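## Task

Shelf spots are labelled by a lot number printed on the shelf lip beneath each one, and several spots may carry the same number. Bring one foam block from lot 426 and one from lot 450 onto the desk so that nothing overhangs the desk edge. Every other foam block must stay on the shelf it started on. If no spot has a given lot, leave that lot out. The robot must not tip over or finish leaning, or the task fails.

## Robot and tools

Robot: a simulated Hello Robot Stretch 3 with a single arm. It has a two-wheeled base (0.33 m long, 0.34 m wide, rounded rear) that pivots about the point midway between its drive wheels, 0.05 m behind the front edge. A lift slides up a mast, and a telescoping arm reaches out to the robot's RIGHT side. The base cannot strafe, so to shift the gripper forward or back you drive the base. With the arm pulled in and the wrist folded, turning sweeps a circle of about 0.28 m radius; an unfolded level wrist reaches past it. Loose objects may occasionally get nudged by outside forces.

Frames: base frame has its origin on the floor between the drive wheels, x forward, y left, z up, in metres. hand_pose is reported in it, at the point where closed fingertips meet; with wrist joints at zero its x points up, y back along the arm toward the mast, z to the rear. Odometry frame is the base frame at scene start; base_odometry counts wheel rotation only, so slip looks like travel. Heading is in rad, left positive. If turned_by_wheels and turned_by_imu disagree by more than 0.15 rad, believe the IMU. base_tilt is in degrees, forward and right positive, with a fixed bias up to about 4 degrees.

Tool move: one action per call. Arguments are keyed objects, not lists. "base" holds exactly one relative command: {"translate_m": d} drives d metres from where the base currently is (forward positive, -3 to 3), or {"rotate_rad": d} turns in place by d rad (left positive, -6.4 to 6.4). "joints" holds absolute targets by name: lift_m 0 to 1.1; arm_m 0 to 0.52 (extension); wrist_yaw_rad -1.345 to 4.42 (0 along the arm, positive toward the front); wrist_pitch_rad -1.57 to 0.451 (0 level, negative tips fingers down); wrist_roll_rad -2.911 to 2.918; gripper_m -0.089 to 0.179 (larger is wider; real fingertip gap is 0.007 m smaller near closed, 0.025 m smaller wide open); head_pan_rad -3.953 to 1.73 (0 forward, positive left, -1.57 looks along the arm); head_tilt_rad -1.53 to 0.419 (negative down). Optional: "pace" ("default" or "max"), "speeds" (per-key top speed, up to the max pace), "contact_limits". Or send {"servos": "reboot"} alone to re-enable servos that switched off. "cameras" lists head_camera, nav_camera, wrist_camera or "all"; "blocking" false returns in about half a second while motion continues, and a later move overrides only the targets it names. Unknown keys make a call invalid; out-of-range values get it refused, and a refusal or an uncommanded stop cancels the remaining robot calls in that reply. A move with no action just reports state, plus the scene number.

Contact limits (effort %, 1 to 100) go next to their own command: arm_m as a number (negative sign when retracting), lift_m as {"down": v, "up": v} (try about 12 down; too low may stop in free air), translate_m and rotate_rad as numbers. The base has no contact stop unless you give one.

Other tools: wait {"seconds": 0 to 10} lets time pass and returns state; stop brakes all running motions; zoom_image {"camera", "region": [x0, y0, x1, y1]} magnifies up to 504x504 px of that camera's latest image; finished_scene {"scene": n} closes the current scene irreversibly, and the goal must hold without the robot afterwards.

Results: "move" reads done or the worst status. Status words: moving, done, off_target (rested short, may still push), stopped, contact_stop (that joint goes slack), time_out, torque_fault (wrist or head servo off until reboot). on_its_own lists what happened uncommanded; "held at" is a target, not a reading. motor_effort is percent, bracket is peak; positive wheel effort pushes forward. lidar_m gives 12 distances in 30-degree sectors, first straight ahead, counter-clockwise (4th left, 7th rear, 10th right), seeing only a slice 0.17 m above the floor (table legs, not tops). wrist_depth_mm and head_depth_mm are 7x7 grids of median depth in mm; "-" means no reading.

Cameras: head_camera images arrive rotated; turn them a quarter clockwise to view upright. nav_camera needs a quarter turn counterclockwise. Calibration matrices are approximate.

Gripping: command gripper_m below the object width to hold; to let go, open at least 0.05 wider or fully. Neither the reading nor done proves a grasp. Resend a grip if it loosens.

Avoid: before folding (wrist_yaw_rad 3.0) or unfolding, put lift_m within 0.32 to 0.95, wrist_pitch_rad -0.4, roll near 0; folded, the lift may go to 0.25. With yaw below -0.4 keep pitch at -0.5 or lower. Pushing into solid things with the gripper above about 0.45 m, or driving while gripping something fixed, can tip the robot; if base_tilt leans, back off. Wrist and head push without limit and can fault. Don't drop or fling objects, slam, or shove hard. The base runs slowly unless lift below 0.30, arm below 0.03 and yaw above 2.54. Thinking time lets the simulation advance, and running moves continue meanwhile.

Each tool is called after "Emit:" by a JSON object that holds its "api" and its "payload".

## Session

Emit:
{"api": "move", "payload": {"joints": {"head_pan_rad":-1.57,"head_tilt_rad":-0.3}, "cameras": ["head_camera","nav_camera"]}}

Emit:
{"api": "move", "payload": {"joints": {"head_pan_rad":0.0,"head_tilt_rad":-0.3}, "cameras": ["nav_camera"]}}

Emit:
{"api": "move", "payload": {"joints": {"head_pan_rad":1.57,"head_tilt_rad":-0.3}, "cameras": ["nav_camera"]}}

Emit:
{"api": "move", "payload": {"joints": {"head_pan_rad":-3.14,"head_tilt_rad":-0.3}, "cameras": ["nav_camera"]}}

Scene clock: 1.23 s.
move: done
base_odometry: x=+0.000 y=+0.000 heading=+0.000
turned_by_wheels: +0.000
turned_by_imu: +0.000
base_tilt: forward=-0.3 right=-1.2
lidar_m: 0.84 0.77 0.78 0.96 1.17 1.17 1.57 1.48 1.13 1.38 3.09 1.31
head_depth_mm: 1488 1540 1574 1622 1352 929 1243 / 1623 1677 1753 1801 1333 963 1554 / 1779 1867 1924 1955 1323 1524 1543 / 2017 2083 2184 2152 1313 1852 1534 / 2267 2363 2478 2426 1505 1982 1534 / 2584 2795 2877 2908 2529 1991 1523 / 2817 2963 3044 3150 2817 1951 1529
base_status: not commanded
joint_positions: lift_m=+0.306 arm_m=+0.001 wrist_yaw_rad=+2.853 wrist_pitch_rad=-0.337 wrist_roll_rad=+0.000 gripper_m=+0.037 head_pan_rad=-1.607 head_tilt_rad=-0.302
joint_status: all done
measured_speeds: all 0
motor_effort: left_wheel=-0.3(0.5) right_wheel=+0.6(1.0) lift_m=+26.4(27.3) arm_m=-8.9(9.1) wrist_yaw_rad=-0.5(2.2) wrist_pitch_rad=+2.0(2.2) wrist_roll_rad=+0.1(0.3) gripper_m=+0.3(1.0) head_pan_rad=+3.4(6.1) head_tilt_rad=-2.2(6.5)
hand_pose: x=+0.0453 y=+0.0786 z=+0.3376 quat_wxyz=(+0.218, +0.707, +0.017, +0.673) (m; base frame)
wrist_depth_mm: 133 - - - - - - / 136 - - - - - - / 145 - - - - - - / 156 186 877 853 816 - - / 170 180 724 673 669 681 647 / 571 193 126 562 129 572 572 / 506 205 313 495 479 495 492
pictures: head_camera (sideways), nav_camera (sideways)
camera_calibration:
head_camera: T_world_to_cam=[[-0.0373964, 0.248017, -0.968033, 1.27561], [0.995359, -0.0767067, -0.0581048, 0.0692271], [-0.0886657, -0.965714, -0.243998, 0.27372], [0, 0, 0, 1]] pos_world=[0.00306674, -0.0467279, 1.30564]
nav_camera: T_world_to_cam=[[0.00722111, -0.272328, 0.962177, -1.20935], [-0.99967, 0.0217518, 0.013659, 0.0384517], [-0.0246488, -0.961959, -0.272081, 0.307452], [0, 0, 0, 1]] pos_world=[0.0547502, -0.0344209, 1.24674]

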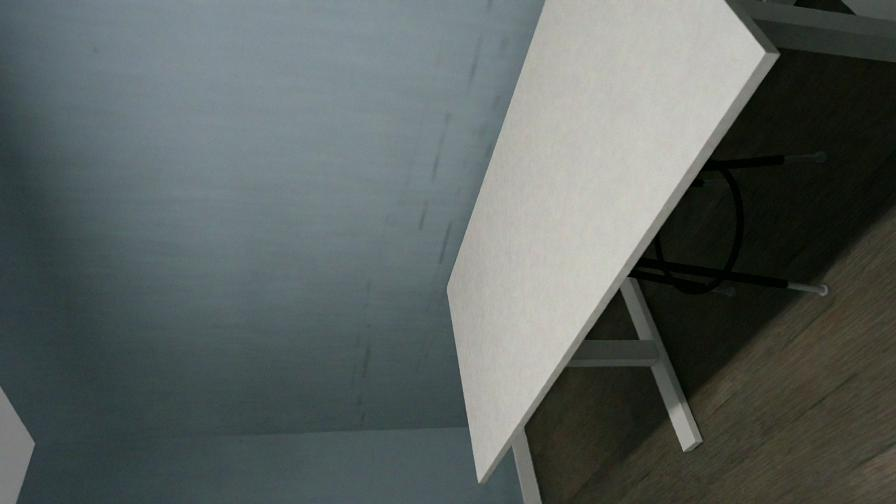

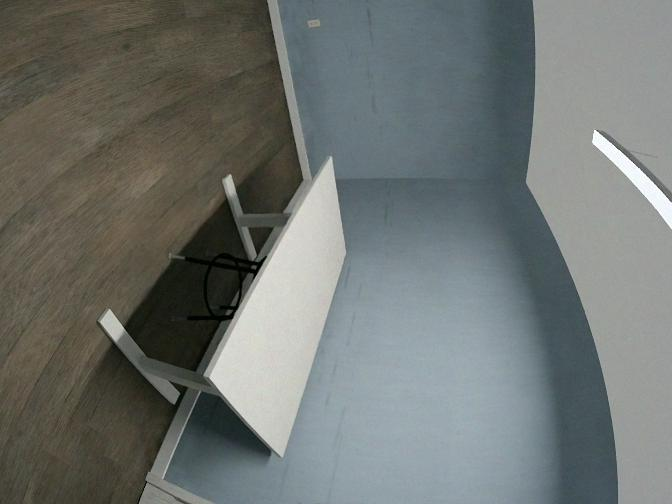

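Scene clock: 2.47 s.
move: done
base_odometry: x=+0.000 y=+0.000 heading=+0.000
turned_by_wheels: +0.000
turned_by_imu: +0.000
base_tilt: forward=-0.3 right=-1.2
lidar_m: 0.84 0.77 0.78 0.96 1.18 1.17 1.57 1.48 1.13 1.38 3.09 1.31
head_depth_mm: 1074 1147 1246 1339 1452 1586 1565 / 974 1031 1106 1184 1275 1378 1458 / 890 941 993 1062 1132 1215 1304 / 820 862 906 959 1022 1088 1159 / 757 796 836 878 931 984 1047 / 707 740 771 812 852 900 950 / 663 692 723 759 800 841 885
base_status: not commanded
joint_positions: lift_m=+0.306 arm_m=+0.001 wrist_yaw_rad=+2.853 wrist_pitch_rad=-0.337 wrist_roll_rad=+0.000 gripper_m=+0.037 head_pan_rad=+0.030 head_tilt_rad=-0.302
joint_status: all done
measured_speeds: all 0
motor_effort: left_wheel=-0.3(0.5) right_wheel=+0.2(1.2) lift_m=+26.6(26.9) arm_m=-12.2(12.4) wrist_yaw_rad=+0.1(2.2) wrist_pitch_rad=+2.1(2.1) wrist_roll_rad=+0.2(0.3) gripper_m=+0.4(0.9) head_pan_rad=-1.8(5.1) head_tilt_rad=-0.9(6.2)
hand_pose: x=+0.0453 y=+0.0786 z=+0.3376 quat_wxyz=(+0.218, +0.707, +0.017, +0.673) (m; base frame)
wrist_depth_mm: 133 - - - - - - / 137 - - - - - - / 145 - - - - - - / 156 187 850 847 827 - - / 170 181 725 680 662 686 656 / 572 193 126 564 129 574 573 / 504 205 315 497 483 496 494
pictures: nav_camera (sideways)
camera_calibration:
nav_camera: T_world_to_cam=[[0.271228, 0.0252816, 0.962183, -1.21096], [0.044631, -0.99891, 0.0136657, 0.0320767], [0.96148, 0.0392367, -0.272061, 0.301455], [0, 0, 0, 1]] pos_world=[0.0371711, 0.0508286, 1.24674]

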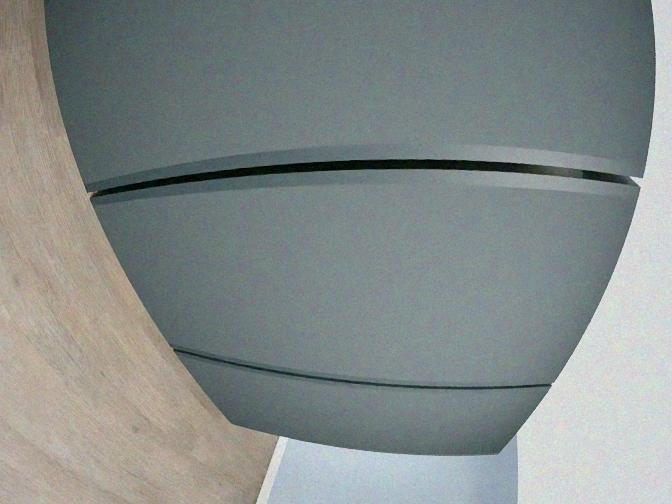

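Scene clock: 4.77 s.
move: done
base_odometry: x=+0.000 y=+0.000 heading=+0.000
turned_by_wheels: +0.000
turned_by_imu: +0.000
base_tilt: forward=-0.4 right=-1.2
lidar_m: 0.84 0.77 0.78 0.96 1.17 1.17 1.58 1.48 1.13 1.38 3.09 1.31
head_depth_mm: 765 785 809 829 857 886 915 / 845 864 897 924 957 992 1028 / 936 969 1005 1048 1089 1131 1177 / 1059 1100 1141 1188 1247 1301 1372 / 1167 1222 1280 1347 1426 1506 1515 / 1290 1314 1448 1485 1545 1648 1475 / 1424 1469 1550 1562 1644 1645 1425
base_status: not commanded
joint_positions: lift_m=+0.306 arm_m=+0.001 wrist_yaw_rad=+2.853 wrist_pitch_rad=-0.337 wrist_roll_rad=+0.000 gripper_m=+0.037 head_pan_rad=+1.578 head_tilt_rad=-0.302
joint_status: all done
measured_speeds: translate_m=+0.000 rotate_rad=+0.000 lift_m=+0.000 arm_m=+0.000 wrist_yaw_rad=+0.000 wrist_pitch_rad=+0.000 wrist_roll_rad=+0.000 head_pan_rad=-0.024 head_tilt_rad=+0.000
motor_effort: left_wheel=-0.2(0.8) right_wheel=+0.6(1.5) lift_m=+26.6(27.1) arm_m=-12.0(13.0) wrist_yaw_rad=-1.2(1.9) wrist_pitch_rad=+2.0(2.2) wrist_roll_rad=+0.2(0.3) gripper_m=+0.5(0.9) head_pan_rad=-3.1(4.7) head_tilt_rad=+2.4(4.2)
hand_pose: x=+0.0453 y=+0.0786 z=+0.3376 quat_wxyz=(+0.218, +0.707, +0.017, +0.673) (m; base frame)
wrist_depth_mm: 134 - - - - - - / 136 - - - - - - / 145 - - - - - - / 155 186 865 866 820 - - / 170 181 728 672 659 684 658 / 571 193 126 566 129 575 575 / 503 205 314 500 483 494 491
pictures: nav_camera (sideways)
camera_calibration:
nav_camera: T_world_to_cam=[[-0.0190074, 0.271748, 0.962181, -1.20918], [0.999673, 0.0216097, 0.0136448, 0.026274], [-0.0170845, 0.962126, -0.27207, 0.307447], [0, 0, 0, 1]] pos_world=[-0.0439962, 0.0322218, 1.24674]

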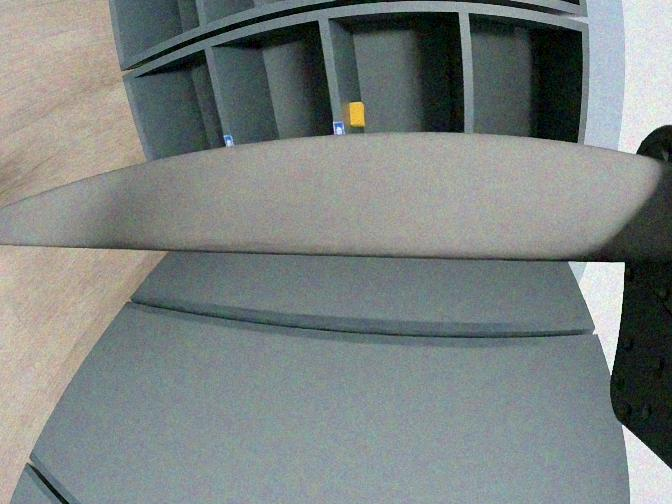

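Scene clock: 8.27 s.
move: done
base_odometry: x=+0.000 y=+0.000 heading=+0.000
turned_by_wheels: +0.000
turned_by_imu: +0.000
base_tilt: forward=-0.4 right=-1.2
lidar_m: 0.84 0.77 0.78 0.96 1.17 1.16 1.57 1.48 1.13 1.38 3.09 1.31
head_depth_mm: 1523 1596 1709 1699 1739 1703 1482 / 1418 1507 1634 1704 1769 1867 1507 / 1822 1879 1566 1643 1676 1795 1547 / 1708 1794 1886 1991 2100 2021 1543 / 1570 1633 1708 1826 1916 1936 1529 / 1431 1496 1560 1651 1724 1797 1531 / 1345 1397 1452 1520 1594 1679 1525
base_status: not commanded
joint_positions: lift_m=+0.306 arm_m=+0.001 wrist_yaw_rad=+2.853 wrist_pitch_rad=-0.337 wrist_roll_rad=+0.000 gripper_m=+0.037 head_pan_rad=-3.148 head_tilt_rad=-0.300
joint_status: all done
measured_speeds: translate_m=+0.000 rotate_rad=+0.000 lift_m=+0.000 arm_m=+0.000 wrist_yaw_rad=+0.000 wrist_pitch_rad=+0.000 wrist_roll_rad=+0.000 head_pan_rad=+0.024 head_tilt_rad=+0.000
motor_effort: left_wheel=-0.1(0.7) right_wheel=+0.7(1.3) lift_m=+26.4(27.4) arm_m=-11.8(12.9) wrist_yaw_rad=-0.2(2.2) wrist_pitch_rad=+2.0(2.1) wrist_roll_rad=+0.2(0.3) gripper_m=+0.1(1.2) head_pan_rad=+3.6(4.9) head_tilt_rad=+5.4(7.8)
hand_pose: x=+0.0453 y=+0.0786 z=+0.3376 quat_wxyz=(+0.218, +0.707, +0.017, +0.673) (m; base frame)
wrist_depth_mm: 134 - - - - - - / 137 - - - - - - / 145 - - - - - - / 156 186 875 858 825 - - / 170 180 727 660 665 680 651 / 568 193 126 560 128 576 574 / 501 205 314 497 486 493 490
pictures: nav_camera (sideways)
camera_calibration:
nav_camera: T_world_to_cam=[[-0.2706, -0.0152156, 0.962572, -1.20812], [-0.00759245, 0.999878, 0.0136709, 0.0324618], [-0.962662, -0.00360893, -0.270682, 0.311404], [0, 0, 0, 1]] pos_world=[-0.0268934, -0.0497163, 1.24675]

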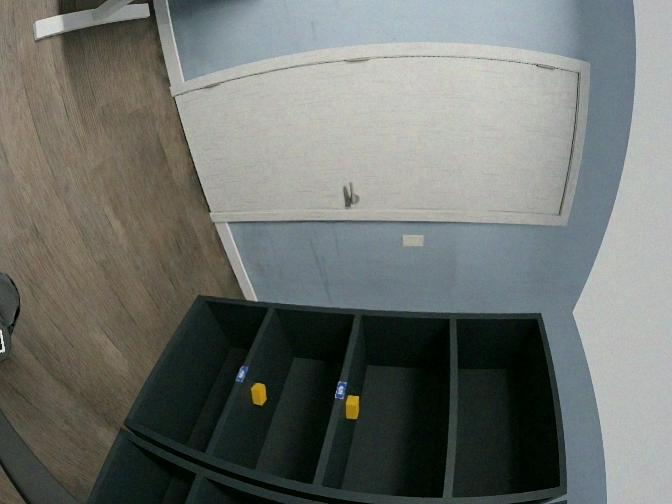

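Emit:
{"api": "move", "payload": {"joints": {"head_pan_rad":-3.4,"head_tilt_rad":-0.4}, "cameras": ["head_camera"]}}

Emit:
{"api": "move", "payload": {"joints": {"head_pan_rad":-3.9,"head_tilt_rad":-0.4}, "cameras": ["head_camera","nav_camera"]}}

Emit:
{"api": "zoom_image", "payload": {"camera": "head_camera", "region": [300, 150, 550, 400]}}

Scene clock: 20.40 s.
move: done
base_odometry: x=+0.000 y=+0.000 heading=+0.000
turned_by_wheels: +0.000
turned_by_imu: +0.000
base_tilt: forward=-0.3 right=-1.3
lidar_m: 0.85 0.77 0.78 0.96 1.17 1.17 1.58 1.49 1.13 1.38 3.10 1.31
head_depth_mm: 1395 1438 1511 1582 1471 1542 1356 / 1479 1540 1627 1712 1541 1705 1421 / 1582 1644 1723 1840 1633 1682 1422 / 1522 1596 1676 1853 1966 1722 1411 / 1376 1460 1550 1677 1814 1771 1411 / 1716 1804 1915 2033 2129 1764 1398 / 1548 1616 1703 1802 1904 1753 1389
base_status: not commanded
joint_positions: lift_m=+0.306 arm_m=+0.001 wrist_yaw_rad=+2.853 wrist_pitch_rad=-0.337 wrist_roll_rad=+0.000 gripper_m=+0.037 head_pan_rad=-3.401 head_tilt_rad=-0.395
joint_status: all done
measured_speeds: all 0
motor_effort: left_wheel=+0.1(0.5) right_wheel=-0.7(1.2) lift_m=+26.3(26.9) arm_m=-12.1(12.8) wrist_yaw_rad=+0.4(1.4) wrist_pitch_rad=+2.1(2.1) wrist_roll_rad=+0.1(0.3) gripper_m=+0.8(0.9) head_pan_rad=-3.0(4.9) head_tilt_rad=-3.3(6.0)
hand_pose: x=+0.0453 y=+0.0786 z=+0.3376 quat_wxyz=(+0.218, +0.707, +0.017, +0.673) (m; base frame)
wrist_depth_mm: 134 - - - - - - / 136 - - - - - - / 144 - - - - - - / 156 185 884 852 825 - - / 170 181 722 672 666 684 655 / 574 193 126 558 128 580 571 / 503 205 314 498 479 494 489
pictures: head_camera (sideways)
camera_calibration:
head_camera: T_world_to_cam=[[0.336493, -0.0412765, -0.940781, 1.23779], [-0.28942, -0.955218, -0.0616079, 0.0815741], [-0.896108, 0.293011, -0.33337, 0.394907], [0, 0, 0, 1]] pos_world=[-0.0390199, 0.0133006, 1.30117]

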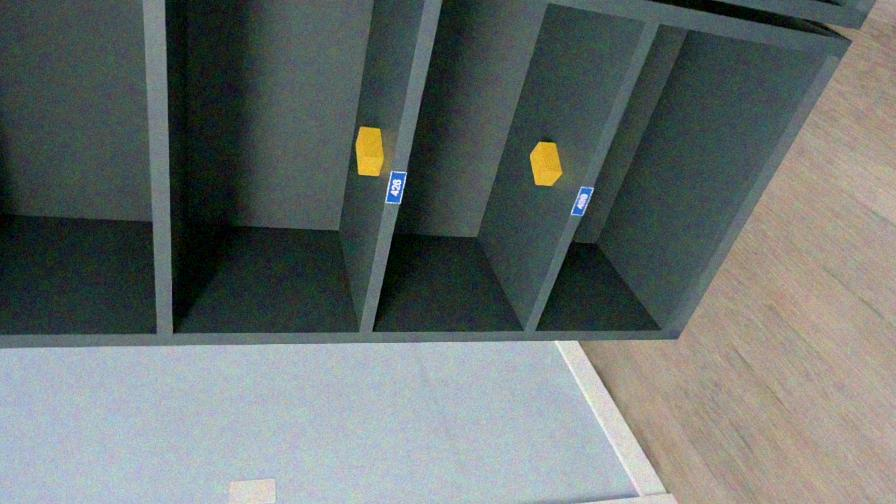

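Scene clock: 21.27 s.
move: done
base_odometry: x=+0.000 y=+0.000 heading=+0.000
turned_by_wheels: +0.000
turned_by_imu: +0.000
base_tilt: forward=-0.3 right=-1.1
lidar_m: 0.84 0.77 0.78 0.96 1.17 1.16 1.57 1.48 1.13 1.38 3.09 1.31
head_depth_mm: - - - - - - - / 1342 - - - - - - / 1354 1436 1523 1649 1527 1744 1452 / 1060 1108 1279 1234 1366 1545 1400 / 1361 1091 1509 1229 1353 1546 1395 / 1399 1486 1550 1703 1575 1660 1398 / 1410 1507 1572 1723 1480 1639 1392
base_status: not commanded
joint_positions: lift_m=+0.306 arm_m=+0.001 wrist_yaw_rad=+2.853 wrist_pitch_rad=-0.337 wrist_roll_rad=+0.000 gripper_m=+0.037 head_pan_rad=-3.916 head_tilt_rad=-0.399
joint_status: all done
measured_speeds: all 0
motor_effort: left_wheel=+0.0(0.6) right_wheel=+0.0(1.4) lift_m=+26.4(26.8) arm_m=-11.9(12.6) wrist_yaw_rad=-0.9(1.4) wrist_pitch_rad=+2.1(2.1) wrist_roll_rad=+0.3(0.3) gripper_m=+0.3(0.8) head_pan_rad=-0.4(4.6) head_tilt_rad=-4.5(7.6)
hand_pose: x=+0.0453 y=+0.0786 z=+0.3376 quat_wxyz=(+0.218, +0.707, +0.017, +0.673) (m; base frame)
wrist_depth_mm: 133 - - - - - - / 136 - - - - - - / 144 - - - - - - / 156 187 875 866 832 - - / 169 181 720 668 667 684 653 / 573 193 126 555 129 576 570 / 508 204 314 499 483 495 492
pictures: head_camera (sideways), nav_camera (sideways)
camera_calibration:
head_camera: T_world_to_cam=[[0.274939, -0.204204, -0.939526, 1.23651], [-0.722435, -0.688678, -0.0617282, 0.0844029], [-0.634426, 0.695718, -0.336868, 0.397844], [0, 0, 0, 1]] pos_world=[-0.0265861, 0.0338382, 1.30096]
nav_camera: T_world_to_cam=[[-0.272146, 0.242306, 0.931249, -1.16723], [0.687915, 0.725688, 0.0122148, 0.0300949], [-0.672836, 0.643945, -0.364179, 0.431328], [0, 0, 0, 1]] pos_world=[-0.0481468, -0.016764, 1.24369]

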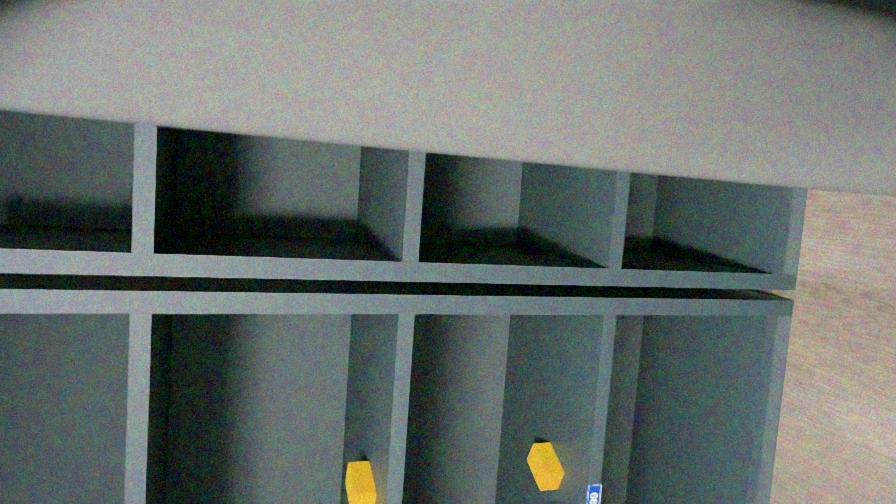

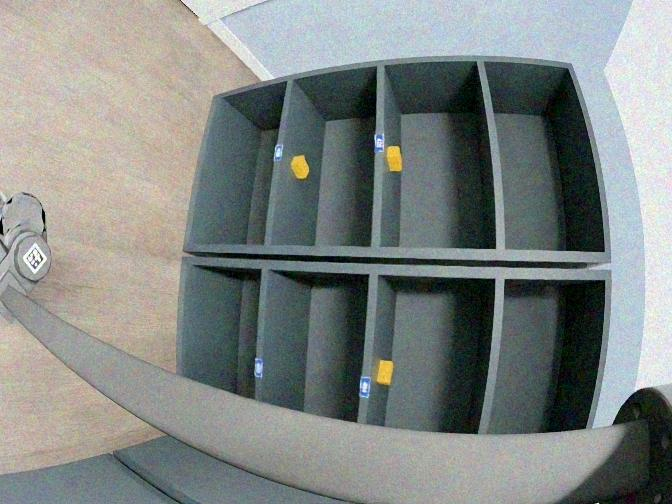

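Scaled by 2.016 from the camera's 896x504 image, which has a finer 1280x720 frame.

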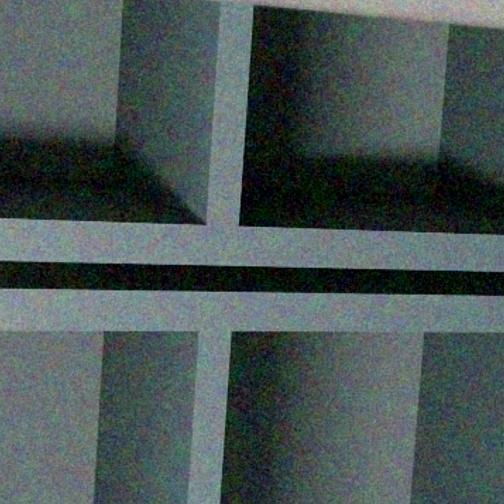

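Emit:
{"api": "move", "payload": {"joints": {"head_pan_rad":-3.45,"head_tilt_rad":-0.45}, "cameras": ["head_camera"]}}

Emit:
{"api": "zoom_image", "payload": {"camera": "head_camera", "region": [260, 140, 400, 280]}}

Emit:
{"api": "zoom_image", "payload": {"camera": "head_camera", "region": [460, 140, 600, 280]}}

Emit:
{"api": "move", "payload": {"joints": {"head_pan_rad":1.7,"head_tilt_rad":-0.45}, "cameras": ["head_camera"]}}

Emit:
{"api": "zoom_image", "payload": {"camera": "head_camera", "region": [200, 0, 600, 250]}}

Scene clock: 32.63 s.
move: done
base_odometry: x=+0.000 y=+0.000 heading=+0.000
turned_by_wheels: +0.000
turned_by_imu: +0.000
base_tilt: forward=-0.4 right=-1.2
lidar_m: 0.85 0.77 0.78 0.96 1.17 1.17 1.57 1.48 1.13 1.37 3.10 1.31
head_depth_mm: 1336 1431 1472 1610 1282 1374 1370 / 1415 1520 1555 1704 1554 1597 1366 / 1513 1626 1650 1814 1851 1613 1353 / 1560 1679 1753 1893 2002 1652 1360 / 1360 1476 1558 1703 1851 1678 1343 / 1718 1817 1975 2128 2133 1663 1340 / 1576 1664 1759 1876 1971 1647 1338
base_status: not commanded
joint_positions: lift_m=+0.306 arm_m=+0.001 wrist_yaw_rad=+2.853 wrist_pitch_rad=-0.337 wrist_roll_rad=+0.000 gripper_m=+0.037 head_pan_rad=-3.436 head_tilt_rad=-0.452
joint_status: all done
measured_speeds: all 0
motor_effort: left_wheel=+0.2(0.7) right_wheel=+0.6(1.2) lift_m=+26.4(27.1) arm_m=-11.7(12.5) wrist_yaw_rad=-0.4(1.5) wrist_pitch_rad=+2.0(2.1) wrist_roll_rad=+0.1(0.3) gripper_m=+0.6(1.1) head_pan_rad=+0.5(5.0) head_tilt_rad=-3.7(7.4)
hand_pose: x=+0.0453 y=+0.0786 z=+0.3376 quat_wxyz=(+0.218, +0.707, +0.017, +0.673) (m; base frame)
wrist_depth_mm: 133 - - - - - - / 136 - - - - - - / 145 - - - - - - / 156 187 894 861 837 - - / 170 181 734 662 667 696 658 / 573 193 126 562 129 571 578 / 509 205 314 499 487 494 494
pictures: head_camera (sideways)
camera_calibration:
head_camera: T_world_to_cam=[[0.385176, -0.0684107, -0.920304, 1.21072], [-0.319502, -0.94546, -0.0634408, 0.0841834], [-0.86577, 0.318475, -0.386026, 0.46321], [0, 0, 0, 1]] pos_world=[-0.0384091, 0.0148975, 1.29838]

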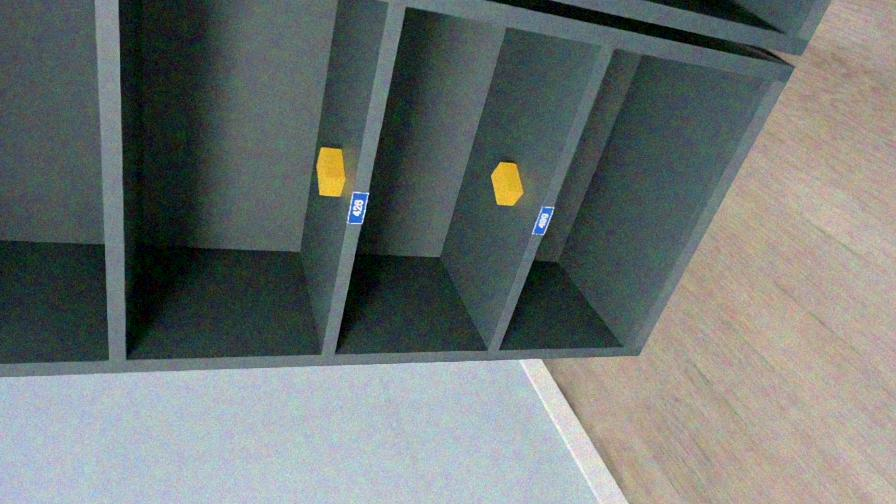

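Scaled by 3.600 from the camera's 896x504 image, which has a finer 1280x720 frame.

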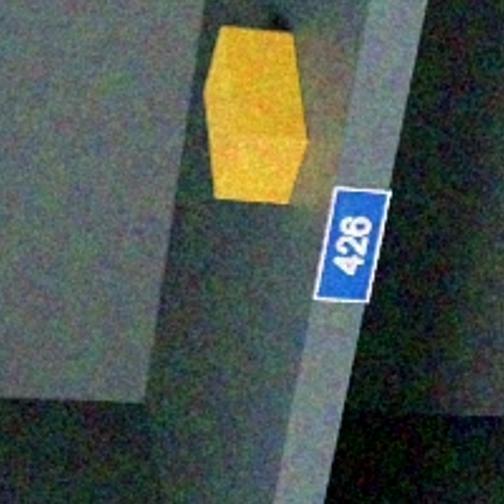

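Scaled by 3.600 from the camera's 896x504 image, which has a finer 1280x720 frame.

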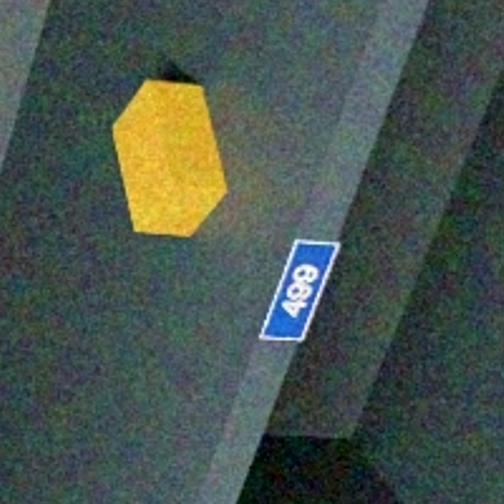

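Scene clock: 36.30 s.
move: done
base_odometry: x=+0.000 y=+0.000 heading=+0.000
turned_by_wheels: +0.000
turned_by_imu: +0.000
base_tilt: forward=-0.4 right=-1.2
lidar_m: 0.84 0.77 0.78 0.96 1.17 1.16 1.57 1.48 1.13 1.37 3.09 1.30
head_depth_mm: 837 875 896 939 984 1037 1086 / 933 977 1026 1084 1136 1196 1257 / 1062 1121 1192 1250 1338 1418 1351 / 1150 1252 1329 1433 1574 1620 1354 / 1286 1445 1486 1677 1765 1604 1343 / 1362 1501 1516 1697 1516 1589 1337 / 1316 1438 1489 - - - -
base_status: not commanded
joint_positions: lift_m=+0.306 arm_m=+0.001 wrist_yaw_rad=+2.853 wrist_pitch_rad=-0.337 wrist_roll_rad=+0.000 gripper_m=+0.037 head_pan_rad=+1.708 head_tilt_rad=-0.452
joint_status: all done
measured_speeds: translate_m=+0.000 rotate_rad=+0.000 lift_m=+0.000 arm_m=+0.000 wrist_yaw_rad=+0.000 wrist_pitch_rad=+0.000 wrist_roll_rad=+0.000 head_pan_rad=-0.024 head_tilt_rad=+0.000
motor_effort: left_wheel=-0.2(0.6) right_wheel=+0.5(1.1) lift_m=+26.4(27.3) arm_m=-11.7(12.5) wrist_yaw_rad=+0.5(2.0) wrist_pitch_rad=+2.1(2.2) wrist_roll_rad=+0.1(0.4) gripper_m=+0.0(1.2) head_pan_rad=-2.9(6.6) head_tilt_rad=+1.1(5.6)
hand_pose: x=+0.0453 y=+0.0786 z=+0.3376 quat_wxyz=(+0.218, +0.707, +0.017, +0.673) (m; base frame)
wrist_depth_mm: 133 - - - - - - / 136 - - - - - - / 145 - - - - - - / 156 186 875 874 835 - - / 169 180 725 672 671 688 660 / 574 192 126 563 129 575 570 / 510 205 313 497 482 491 492
pictures: head_camera (sideways)
camera_calibration:
head_camera: T_world_to_cam=[[0.0990603, -0.378447, -0.920307, 1.21244], [-0.992399, -0.105441, -0.0634609, 0.0882656], [-0.0730214, 0.919598, -0.386016, 0.45844], [0, 0, 0, 1]] pos_world=[0.00096627, 0.0465696, 1.29838]

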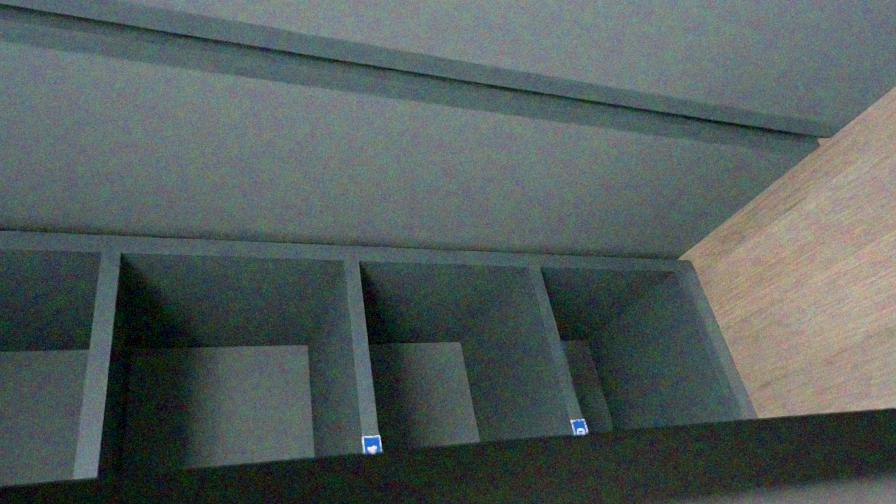

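Scaled by 1.260 from the camera's 896x504 image, which has a finer 1280x720 frame.

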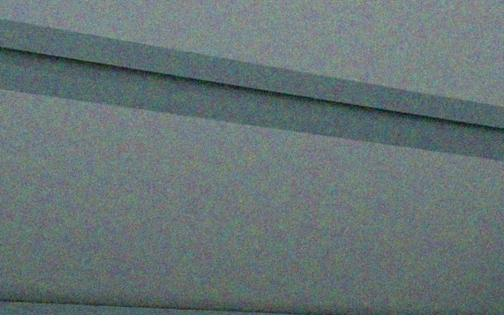

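Emit:
{"api": "move", "payload": {"base": {"translate_m":-0.74}, "joints": {"lift_m":0.94,"wrist_pitch_rad":-0.4}}}

Emit:
{"api": "move", "payload": {"base": {"rotate_rad":-2.51}, "joints": {"head_pan_rad":-1.6,"head_tilt_rad":-0.4}}}

Emit:
{"api": "move", "payload": {"joints": {"wrist_yaw_rad":0.0,"gripper_m":0.17}}}

Emit:
{"api": "move", "payload": {"joints": {"wrist_pitch_rad":-0.15,"lift_m":1.06}, "cameras": ["all"]}}

Scene clock: 74.77 s.
move: done
base_odometry: x=-0.740 y=+0.000 heading=+0.000
turned_by_wheels: +0.000
turned_by_imu: +0.000
base_tilt: forward=-0.3 right=-1.3
lidar_m: 1.47 1.34 1.35 0.78 0.87 0.85 0.87 0.92 0.93 1.03 2.21 2.28
head_depth_mm: 1316 1425 1451 1541 1502 1600 1368 / 1232 1390 1458 1674 1354 1599 1360 / 1045 1294 1371 1517 1327 1495 1319 / 680 733 1240 873 1208 1112 1262 / 647 704 764 816 907 988 1100 / 708 844 932 848 1165 - - / 666 1014 1083 905 - - -
base_status: done
joint_positions: lift_m=+0.940 arm_m=+0.001 wrist_yaw_rad=+2.853 wrist_pitch_rad=-0.413 wrist_roll_rad=+0.000 gripper_m=+0.037 head_pan_rad=+1.700 head_tilt_rad=-0.450
joint_status: all done
measured_speeds: all 0
motor_effort: left_wheel=-7.4(11.2) right_wheel=-3.1(13.8) lift_m=+28.8(33.7) arm_m=-11.1(12.3) wrist_yaw_rad=-0.4(2.2) wrist_pitch_rad=+1.9(5.9) wrist_roll_rad=-0.1(0.3) gripper_m=+0.2(1.1) head_pan_rad=-3.5(3.9) head_tilt_rad=+4.7(5.4)
hand_pose: x=+0.0428 y=+0.0702 z=+0.9539 quat_wxyz=(+0.243, +0.705, +0.044, +0.664) (m; base frame)
wrist_depth_mm: 133 - - - - - - / 138 - - - - - - / 150 159 - - - - - / 160 173 - - - - - / - 191 - - - - - / - 207 126 - 129 - - / - - - - - - -
camera_calibration:
head_camera: T_world_to_cam=[[0.0957185, -0.377563, -0.921023, 1.21343], [-0.993254, -0.0970655, -0.0634343, 0.0882672], [-0.0654492, 0.920882, -0.384307, 0.456117], [0, 0, 0, 1]] pos_world=[0.00137687, 0.0466821, 1.29848]
nav_camera: T_world_to_cam=[[-0.0698342, 0.405331, 0.911499, -1.1427], [0.989384, 0.144876, 0.0113771, 0.0293011], [-0.127443, 0.902617, -0.411146, 0.489072], [0, 0, 0, 1]] pos_world=[-0.0464612, 0.0174836, 1.24232]
wrist_camera: T_world_to_cam=[[0.968213, -0.248857, -0.025158, 0.0067122], [-0.163366, -0.553001, -0.817008, 0.857702], [0.189406, 0.795148, -0.576078, 0.651725], [0, 0, 0, 1]] pos_world=[0.0101795, -0.042237, 1.07636]

Scene clock: 79.87 s.
move: done
base_odometry: x=-0.740 y=+0.000 heading=-2.510
turned_by_wheels: -2.510
turned_by_imu: -2.469
base_tilt: forward=-0.3 right=-1.2
lidar_m: 0.92 0.95 1.03 1.50 1.95 1.40 1.34 1.39 0.78 1.15 0.85 0.96
head_depth_mm: 776 848 841 820 826 874 - / 951 1030 1077 952 1136 1036 - / 673 1030 1106 940 1270 1058 924 / 686 1021 1093 928 1257 1056 915 / 705 1016 1089 845 1247 1012 913 / 729 1010 1085 899 1236 1043 909 / 643 1004 1070 891 1225 1040 1205
base_status: done
joint_positions: lift_m=+0.940 arm_m=+0.001 wrist_yaw_rad=+2.853 wrist_pitch_rad=-0.413 wrist_roll_rad=+0.000 gripper_m=+0.037 head_pan_rad=-1.600 head_tilt_rad=-0.398
joint_status: all done
measured_speeds: all 0
motor_effort: left_wheel=+7.9(12.8) right_wheel=-10.1(12.8) lift_m=+26.5(29.3) arm_m=-12.6(13.1) wrist_yaw_rad=+0.2(1.6) wrist_pitch_rad=+2.0(2.0) wrist_roll_rad=+0.1(0.4) gripper_m=+0.2(1.0) head_pan_rad=+3.5(5.3) head_tilt_rad=-0.5(7.7)
hand_pose: x=+0.0428 y=+0.0702 z=+0.9539 quat_wxyz=(+0.243, +0.705, +0.044, +0.664) (m; base frame)
wrist_depth_mm: 133 - - - - - - / 138 - - - - - - / 150 - - - - - - / 163 182 - - - - - / - 191 - - - - - / - 208 126 - 128 - - / - - - - - - -
camera_calibration:
head_camera: T_world_to_cam=[[-0.0362456, 0.339945, -0.939747, 1.23866], [0.996015, -0.0643897, -0.0617083, 0.0738788], [-0.0814874, -0.938239, -0.336256, 0.39367], [0, 0, 0, 1]] pos_world=[0.00339093, -0.0469632, 1.30096]
nav_camera: T_world_to_cam=[[0.00631902, -0.363828, 0.931445, -1.16919], [-0.99983, 0.0138526, 0.0121938, 0.0404158], [-0.0173394, -0.931363, -0.363679, 0.426616], [0, 0, 0, 1]] pos_world=[0.0551943, -0.0286116, 1.2437]
wrist_camera: T_world_to_cam=[[0.968213, -0.248857, -0.025158, 0.0067122], [-0.163366, -0.553001, -0.817008, 0.857702], [0.189406, 0.795148, -0.576078, 0.651725], [0, 0, 0, 1]] pos_world=[0.0101795, -0.042237, 1.07636]

Scene clock: 82.30 s.
move: done
base_odometry: x=-0.740 y=+0.000 heading=-2.510
turned_by_wheels: +0.000
turned_by_imu: +0.000
base_tilt: forward=-0.3 right=-1.2
lidar_m: 0.92 0.95 1.03 1.50 1.95 1.40 1.35 1.39 0.78 1.15 0.85 0.96
head_depth_mm: 776 848 844 819 827 876 - / 951 1025 1083 951 1137 1031 - / 674 1029 1103 940 1263 1104 920 / 686 1026 1095 922 1250 1092 - / 706 1015 1087 843 1243 1010 911 / 727 1012 1075 901 1234 1040 908 / 642 1002 1070 891 1224 1040 1206
base_status: not commanded
joint_positions: lift_m=+0.940 arm_m=+0.001 wrist_yaw_rad=+0.003 wrist_pitch_rad=-0.413 wrist_roll_rad=+0.000 gripper_m=+0.170 head_pan_rad=-1.600 head_tilt_rad=-0.398
joint_status: all done
measured_speeds: all 0
motor_effort: left_wheel=+7.7(8.5) right_wheel=-10.2(10.9) lift_m=+26.3(27.6) arm_m=-12.2(12.7) wrist_yaw_rad=-3.2(6.4) wrist_pitch_rad=+1.9(2.0) wrist_roll_rad=+0.0(0.3) gripper_m=+0.3(82.1) head_pan_rad=+3.2(4.0) head_tilt_rad=-4.2(4.2)
hand_pose: x=-0.0208 y=-0.3706 z=+0.9539 quat_wxyz=(+0.693, +0.146, -0.691, -0.144) (m; base frame)
wrist_depth_mm: - - 425 - - - - / - - - - - - - / - - - - - - - / - - - - - - - / - 143 - - - 713 - / 123 127 - - - - - / 116 - - - - - 106
camera_calibration:
head_camera: T_world_to_cam=[[-0.0363474, 0.33994, -0.939744, 1.23866], [0.996036, -0.0640729, -0.0617021, 0.0738851], [-0.0811872, -0.938262, -0.336263, 0.393678], [0, 0, 0, 1]] pos_world=[0.00339149, -0.0469631, 1.30096]
nav_camera: T_world_to_cam=[[0.00642835, -0.363829, 0.931444, -1.16916], [-0.999834, 0.0135341, 0.0121869, 0.040416], [-0.0170402, -0.931367, -0.363682, 0.426695], [0, 0, 0, 1]] pos_world=[0.055196, -0.0285123, 1.2437]
wrist_camera: T_world_to_cam=[[-0.998883, -0.0399951, -0.0251734, -0.00500786], [-0.00249911, 0.576641, -0.816994, 1.02551], [0.0471917, -0.816018, -0.576097, 0.414256], [0, 0, 0, 1]] pos_world=[-0.0219888, -0.253511, 1.07636]

Scene clock: 84.23 s.
move: done
base_odometry: x=-0.740 y=+0.000 heading=-2.510
turned_by_wheels: +0.000
turned_by_imu: +0.000
base_tilt: forward=-0.3 right=-1.2
lidar_m: 0.92 0.95 1.03 1.50 1.95 1.41 1.35 1.39 0.78 1.15 0.85 0.96
head_depth_mm: 778 848 894 - - - - / 953 1025 1087 1075 - - - / 675 1032 1096 - - - - / 692 1022 1099 - - - - / 712 1016 1087 843 1248 986 1208 / 737 1009 1076 895 1224 1041 1210 / 646 1000 1070 888 1231 1039 1198
base_status: not commanded
joint_positions: lift_m=+1.060 arm_m=+0.001 wrist_yaw_rad=+0.003 wrist_pitch_rad=-0.172 wrist_roll_rad=+0.000 gripper_m=+0.170 head_pan_rad=-1.600 head_tilt_rad=-0.400
joint_status: all done
measured_speeds: all 0
motor_effort: left_wheel=+7.7(8.1) right_wheel=-11.1(11.1) lift_m=+29.2(32.6) arm_m=-11.8(12.5) wrist_yaw_rad=-3.3(4.6) wrist_pitch_rad=+3.6(5.7) wrist_roll_rad=+0.1(0.3) gripper_m=+0.7(1.2) head_pan_rad=+3.4(3.9) head_tilt_rad=-4.1(4.6)
hand_pose: x=-0.0208 y=-0.3939 z=+1.1311 quat_wxyz=(+0.705, +0.062, -0.704, -0.060) (m; base frame)
wrist_depth_mm: - - - - - - - / - - - - - - - / - - - - - - - / - - - - - - - / - 144 - - - - 510 / - 141 - - - - - / - - - - - - 106
pictures: head_camera (sideways), nav_camera (sideways), wrist_camera
camera_calibration:
head_camera: T_world_to_cam=[[-0.0364079, 0.341339, -0.939235, 1.23806], [0.996042, -0.0638639, -0.0618195, 0.0740477], [-0.0810846, -0.937768, -0.337663, 0.395526], [0, 0, 0, 1]] pos_world=[0.0033916, -0.0469573, 1.30096]
nav_camera: T_world_to_cam=[[0.00641858, -0.365213, 0.930902, -1.16852], [-0.999834, 0.0135185, 0.0121975, 0.0404024], [-0.0170391, -0.930826, -0.365066, 0.428433], [0, 0, 0, 1]] pos_world=[0.0551961, -0.0285085, 1.24369]
wrist_camera: T_world_to_cam=[[-0.998865, -0.0449981, -0.0156284, -0.0141563], [-0.00190528, 0.365566, -0.930783, 1.22924], [0.0475967, -0.929697, -0.365237, 0.214124], [0, 0, 0, 1]] pos_world=[-0.0219897, -0.250934, 1.22214]

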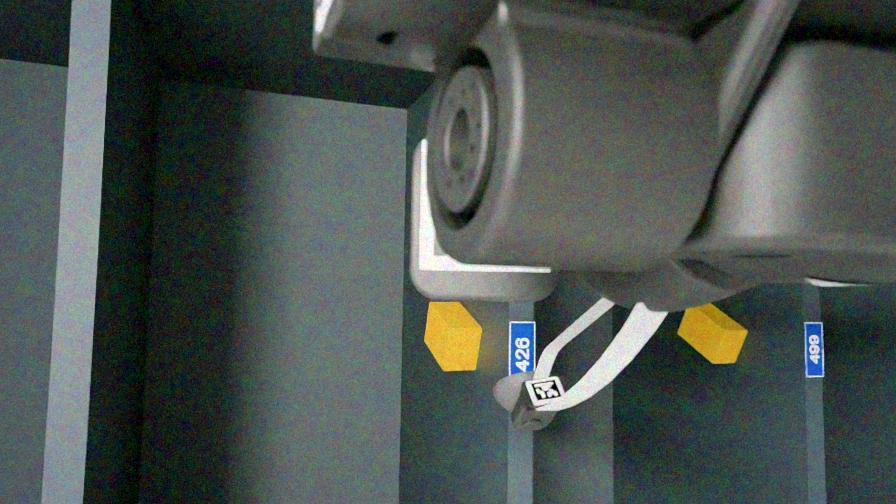

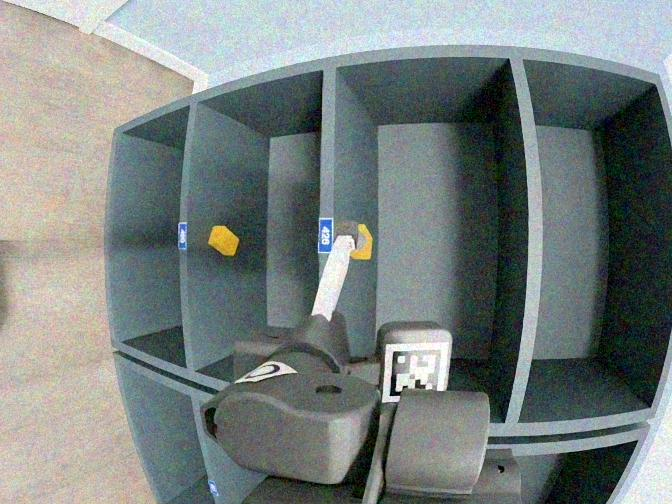

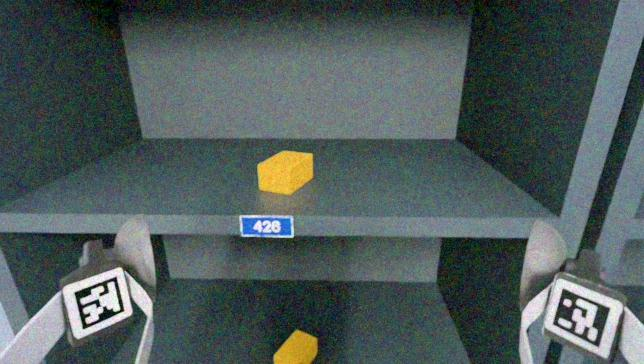

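Emit:
{"api": "zoom_image", "payload": {"camera": "wrist_camera", "region": [240, 130, 340, 210]}}

Emit:
{"api": "zoom_image", "payload": {"camera": "head_camera", "region": [400, 280, 500, 390]}}

Scaled by 5.040.

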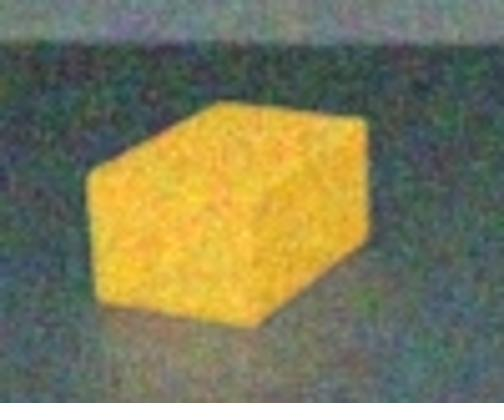

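Scaled by 4.582 from the camera's 896x504 image, which has a finer 1280x720 frame.

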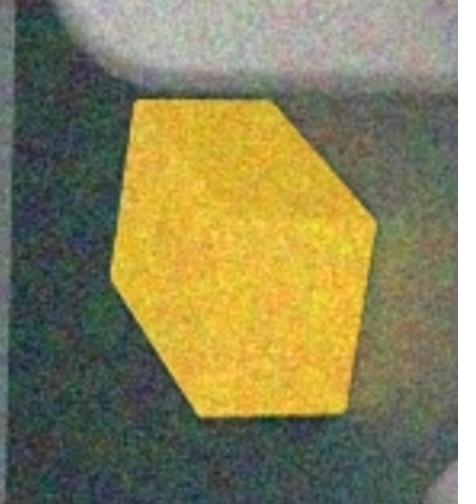

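Emit:
{"api": "move", "payload": {"base": {"translate_m":0.183}, "joints": {"wrist_yaw_rad":-0.37}}}

Emit:
{"api": "move", "payload": {"joints": {"arm_m":0.40}, "cameras": ["wrist_camera"]}}

Scene clock: 108.53 s.
move: done
base_odometry: x=-0.888 y=-0.108 heading=-2.510
turned_by_wheels: +0.000
turned_by_imu: +0.000
base_tilt: forward=-0.3 right=-1.2
lidar_m: 0.74 0.76 0.97 0.98 2.20 1.59 1.53 1.58 0.88 1.14 0.76 0.77
head_depth_mm: 950 1038 1091 - - - - / 944 1036 1106 1151 - - - / 674 1026 1098 1141 - - - / 692 1023 1087 1089 - 1089 - / 714 1015 1086 908 1237 1054 1207 / 736 1007 1077 897 1235 1043 1206 / 642 993 1049 888 1097 1001 974
base_status: done
joint_positions: lift_m=+1.060 arm_m=+0.001 wrist_yaw_rad=-0.367 wrist_pitch_rad=-0.172 wrist_roll_rad=+0.000 gripper_m=+0.170 head_pan_rad=-1.600 head_tilt_rad=-0.400
joint_status: all done
measured_speeds: all 0
motor_effort: left_wheel=+7.4(12.1) right_wheel=+2.2(7.2) lift_m=+26.4(30.3) arm_m=-11.0(11.6) wrist_yaw_rad=-2.7(5.7) wrist_pitch_rad=+3.6(3.8) wrist_roll_rad=-0.1(0.3) gripper_m=+0.4(1.3) head_pan_rad=+3.0(3.9) head_tilt_rad=-3.9(4.7)
hand_pose: x=-0.1106 y=-0.3773 z=+1.1311 quat_wxyz=(+0.682, -0.068, -0.703, -0.189) (m; base frame)
wrist_depth_mm: - - - - - - - / - - - - - - - / - - - - - - - / - - 574 - - - - / - 143 508 - - 139 - / - 124 - - - - - / - - - - 852 - 106
camera_calibration:
head_camera: T_world_to_cam=[[-0.0363926, 0.341548, -0.939159, 1.23797], [0.996042, -0.063857, -0.06182, 0.0740486], [-0.0810864, -0.937692, -0.337872, 0.395803], [0, 0, 0, 1]] pos_world=[0.00339164, -0.0469565, 1.30096]
nav_camera: T_world_to_cam=[[0.00641572, -0.3653, 0.930868, -1.16848], [-0.999834, 0.0135174, 0.0121957, 0.0404046], [-0.017038, -0.930792, -0.365153, 0.428542], [0, 0, 0, 1]] pos_world=[0.0551961, -0.0285082, 1.24369]
wrist_camera: T_world_to_cam=[[-0.947498, 0.319383, -0.015571, 0.0399691], [0.130407, 0.341491, -0.930794, 1.22859], [-0.291963, -0.883956, -0.365212, 0.213432], [0, 0, 0, 1]] pos_world=[-0.0600317, -0.243654, 1.22214]

Scene clock: 112.67 s.
move: done
base_odometry: x=-0.888 y=-0.108 heading=-2.510
turned_by_wheels: +0.000
turned_by_imu: +0.000
base_tilt: forward=-0.4 right=-1.3
lidar_m: 0.74 0.76 0.97 0.98 2.21 1.59 1.53 1.58 0.88 1.15 0.76 0.77
head_depth_mm: 954 1040 - 880 1254 1071 1129 / 946 1038 385 876 1267 1065 1226 / 675 1028 462 802 1265 1056 1228 / 695 1014 473 743 1248 1032 1216 / 714 1010 1081 908 1238 1052 1207 / 735 1005 1078 897 1238 1039 1202 / 643 990 1043 883 1102 998 976
base_status: not commanded
joint_positions: lift_m=+1.060 arm_m=+0.400 wrist_yaw_rad=-0.367 wrist_pitch_rad=-0.172 wrist_roll_rad=+0.000 gripper_m=+0.170 head_pan_rad=-1.600 head_tilt_rad=-0.400
joint_status: all done
measured_speeds: all 0
motor_effort: left_wheel=+7.9(8.2) right_wheel=+1.6(2.4) lift_m=+24.0(27.1) arm_m=+12.9(15.2) wrist_yaw_rad=-3.1(4.1) wrist_pitch_rad=+3.5(3.8) wrist_roll_rad=-0.1(0.3) gripper_m=+0.1(1.1) head_pan_rad=+2.9(3.8) head_tilt_rad=-3.7(4.8)
hand_pose: x=-0.1107 y=-0.7767 z=+1.1311 quat_wxyz=(+0.682, -0.069, -0.703, -0.189) (m; base frame)
wrist_depth_mm: - - - - - 568 - / - - - - - 593 - / - - - - - - - / - - - - - - - / - 143 - - - - - / - 124 - - - - - / - - - - - - 106
pictures: wrist_camera
camera_calibration:
wrist_camera: T_world_to_cam=[[-0.947448, 0.319527, -0.0156144, 0.167679], [0.130504, 0.341479, -0.930785, 1.36497], [-0.292079, -0.883909, -0.365233, -0.13957], [0, 0, 0, 1]] pos_world=[-0.0600317, -0.643054, 1.22214]

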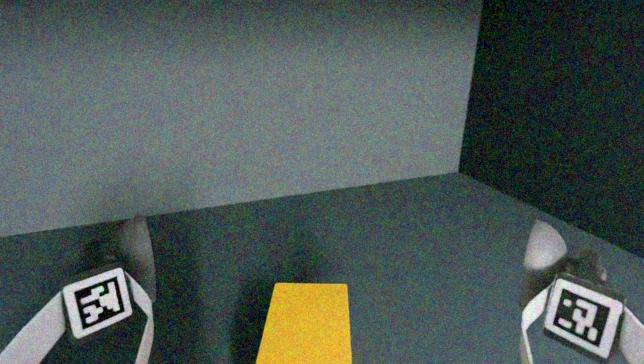

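Emit:
{"api": "move", "payload": {"base": {"translate_m": 0.005}, "joints": {"arm_m": 0.447, "lift_m": 1.0}, "cameras": ["wrist_camera","head_camera"]}}

Scene clock: 150.47 s.
move: done
base_odometry: x=-0.892 y=-0.111 heading=-2.509
turned_by_wheels: +0.000
turned_by_imu: +0.000
base_tilt: forward=-0.3 right=-1.2
lidar_m: 0.73 0.76 0.96 0.97 2.22 1.60 1.53 1.58 0.88 1.15 0.76 0.76
head_depth_mm: 950 1038 1117 1057 - 1074 1135 / 945 1033 1091 318 1275 1070 1227 / 676 1025 1067 749 1258 1038 1227 / 695 1019 1074 555 1251 1033 1216 / 714 1015 1085 908 1245 1050 1208 / 732 1007 1076 897 1232 1039 1209 / 642 982 1046 886 1082 1000 957
base_status: done
joint_positions: lift_m=+1.000 arm_m=+0.447 wrist_yaw_rad=-0.367 wrist_pitch_rad=-0.172 wrist_roll_rad=+0.000 gripper_m=+0.170 head_pan_rad=-1.600 head_tilt_rad=-0.400
joint_status: all done
measured_speeds: all 0
motor_effort: left_wheel=+7.2(10.1) right_wheel=+4.7(7.1) lift_m=+25.5(26.0) arm_m=+12.4(14.8) wrist_yaw_rad=-1.8(4.5) wrist_pitch_rad=+3.6(3.7) wrist_roll_rad=-0.1(0.3) gripper_m=+0.6(1.0) head_pan_rad=+2.8(3.3) head_tilt_rad=-3.0(3.8)
hand_pose: x=-0.1107 y=-0.8237 z=+1.0710 quat_wxyz=(+0.682, -0.069, -0.703, -0.189) (m; base frame)
wrist_depth_mm: - - - - - 535 - / - - - - - 566 - / - - - - - - - / - - - - - - - / - 143 - - - - - / - 124 - 184 - - - / - - - 158 159 - 106
pictures: head_camera (sideways), wrist_camera
camera_calibration:
head_camera: T_world_to_cam=[[-0.0363862, 0.341636, -0.939128, 1.23784], [0.996043, -0.0638512, -0.0618191, 0.0740415], [-0.0810841, -0.937661, -0.33796, 0.395885], [0, 0, 0, 1]] pos_world=[0.00339167, -0.0469561, 1.30086]
wrist_camera: T_world_to_cam=[[-0.947417, 0.319621, -0.0156106, 0.181728], [0.130503, 0.341374, -0.930823, 1.32516], [-0.292181, -0.883915, -0.365136, -0.203181], [0, 0, 0, 1]] pos_world=[-0.0601315, -0.690054, 1.16214]

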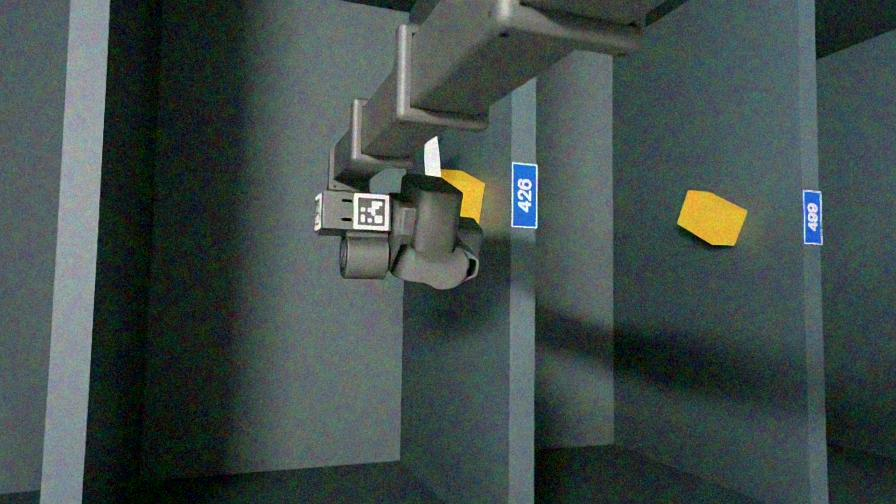

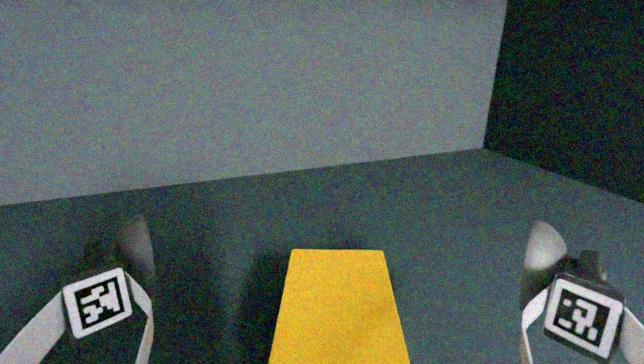

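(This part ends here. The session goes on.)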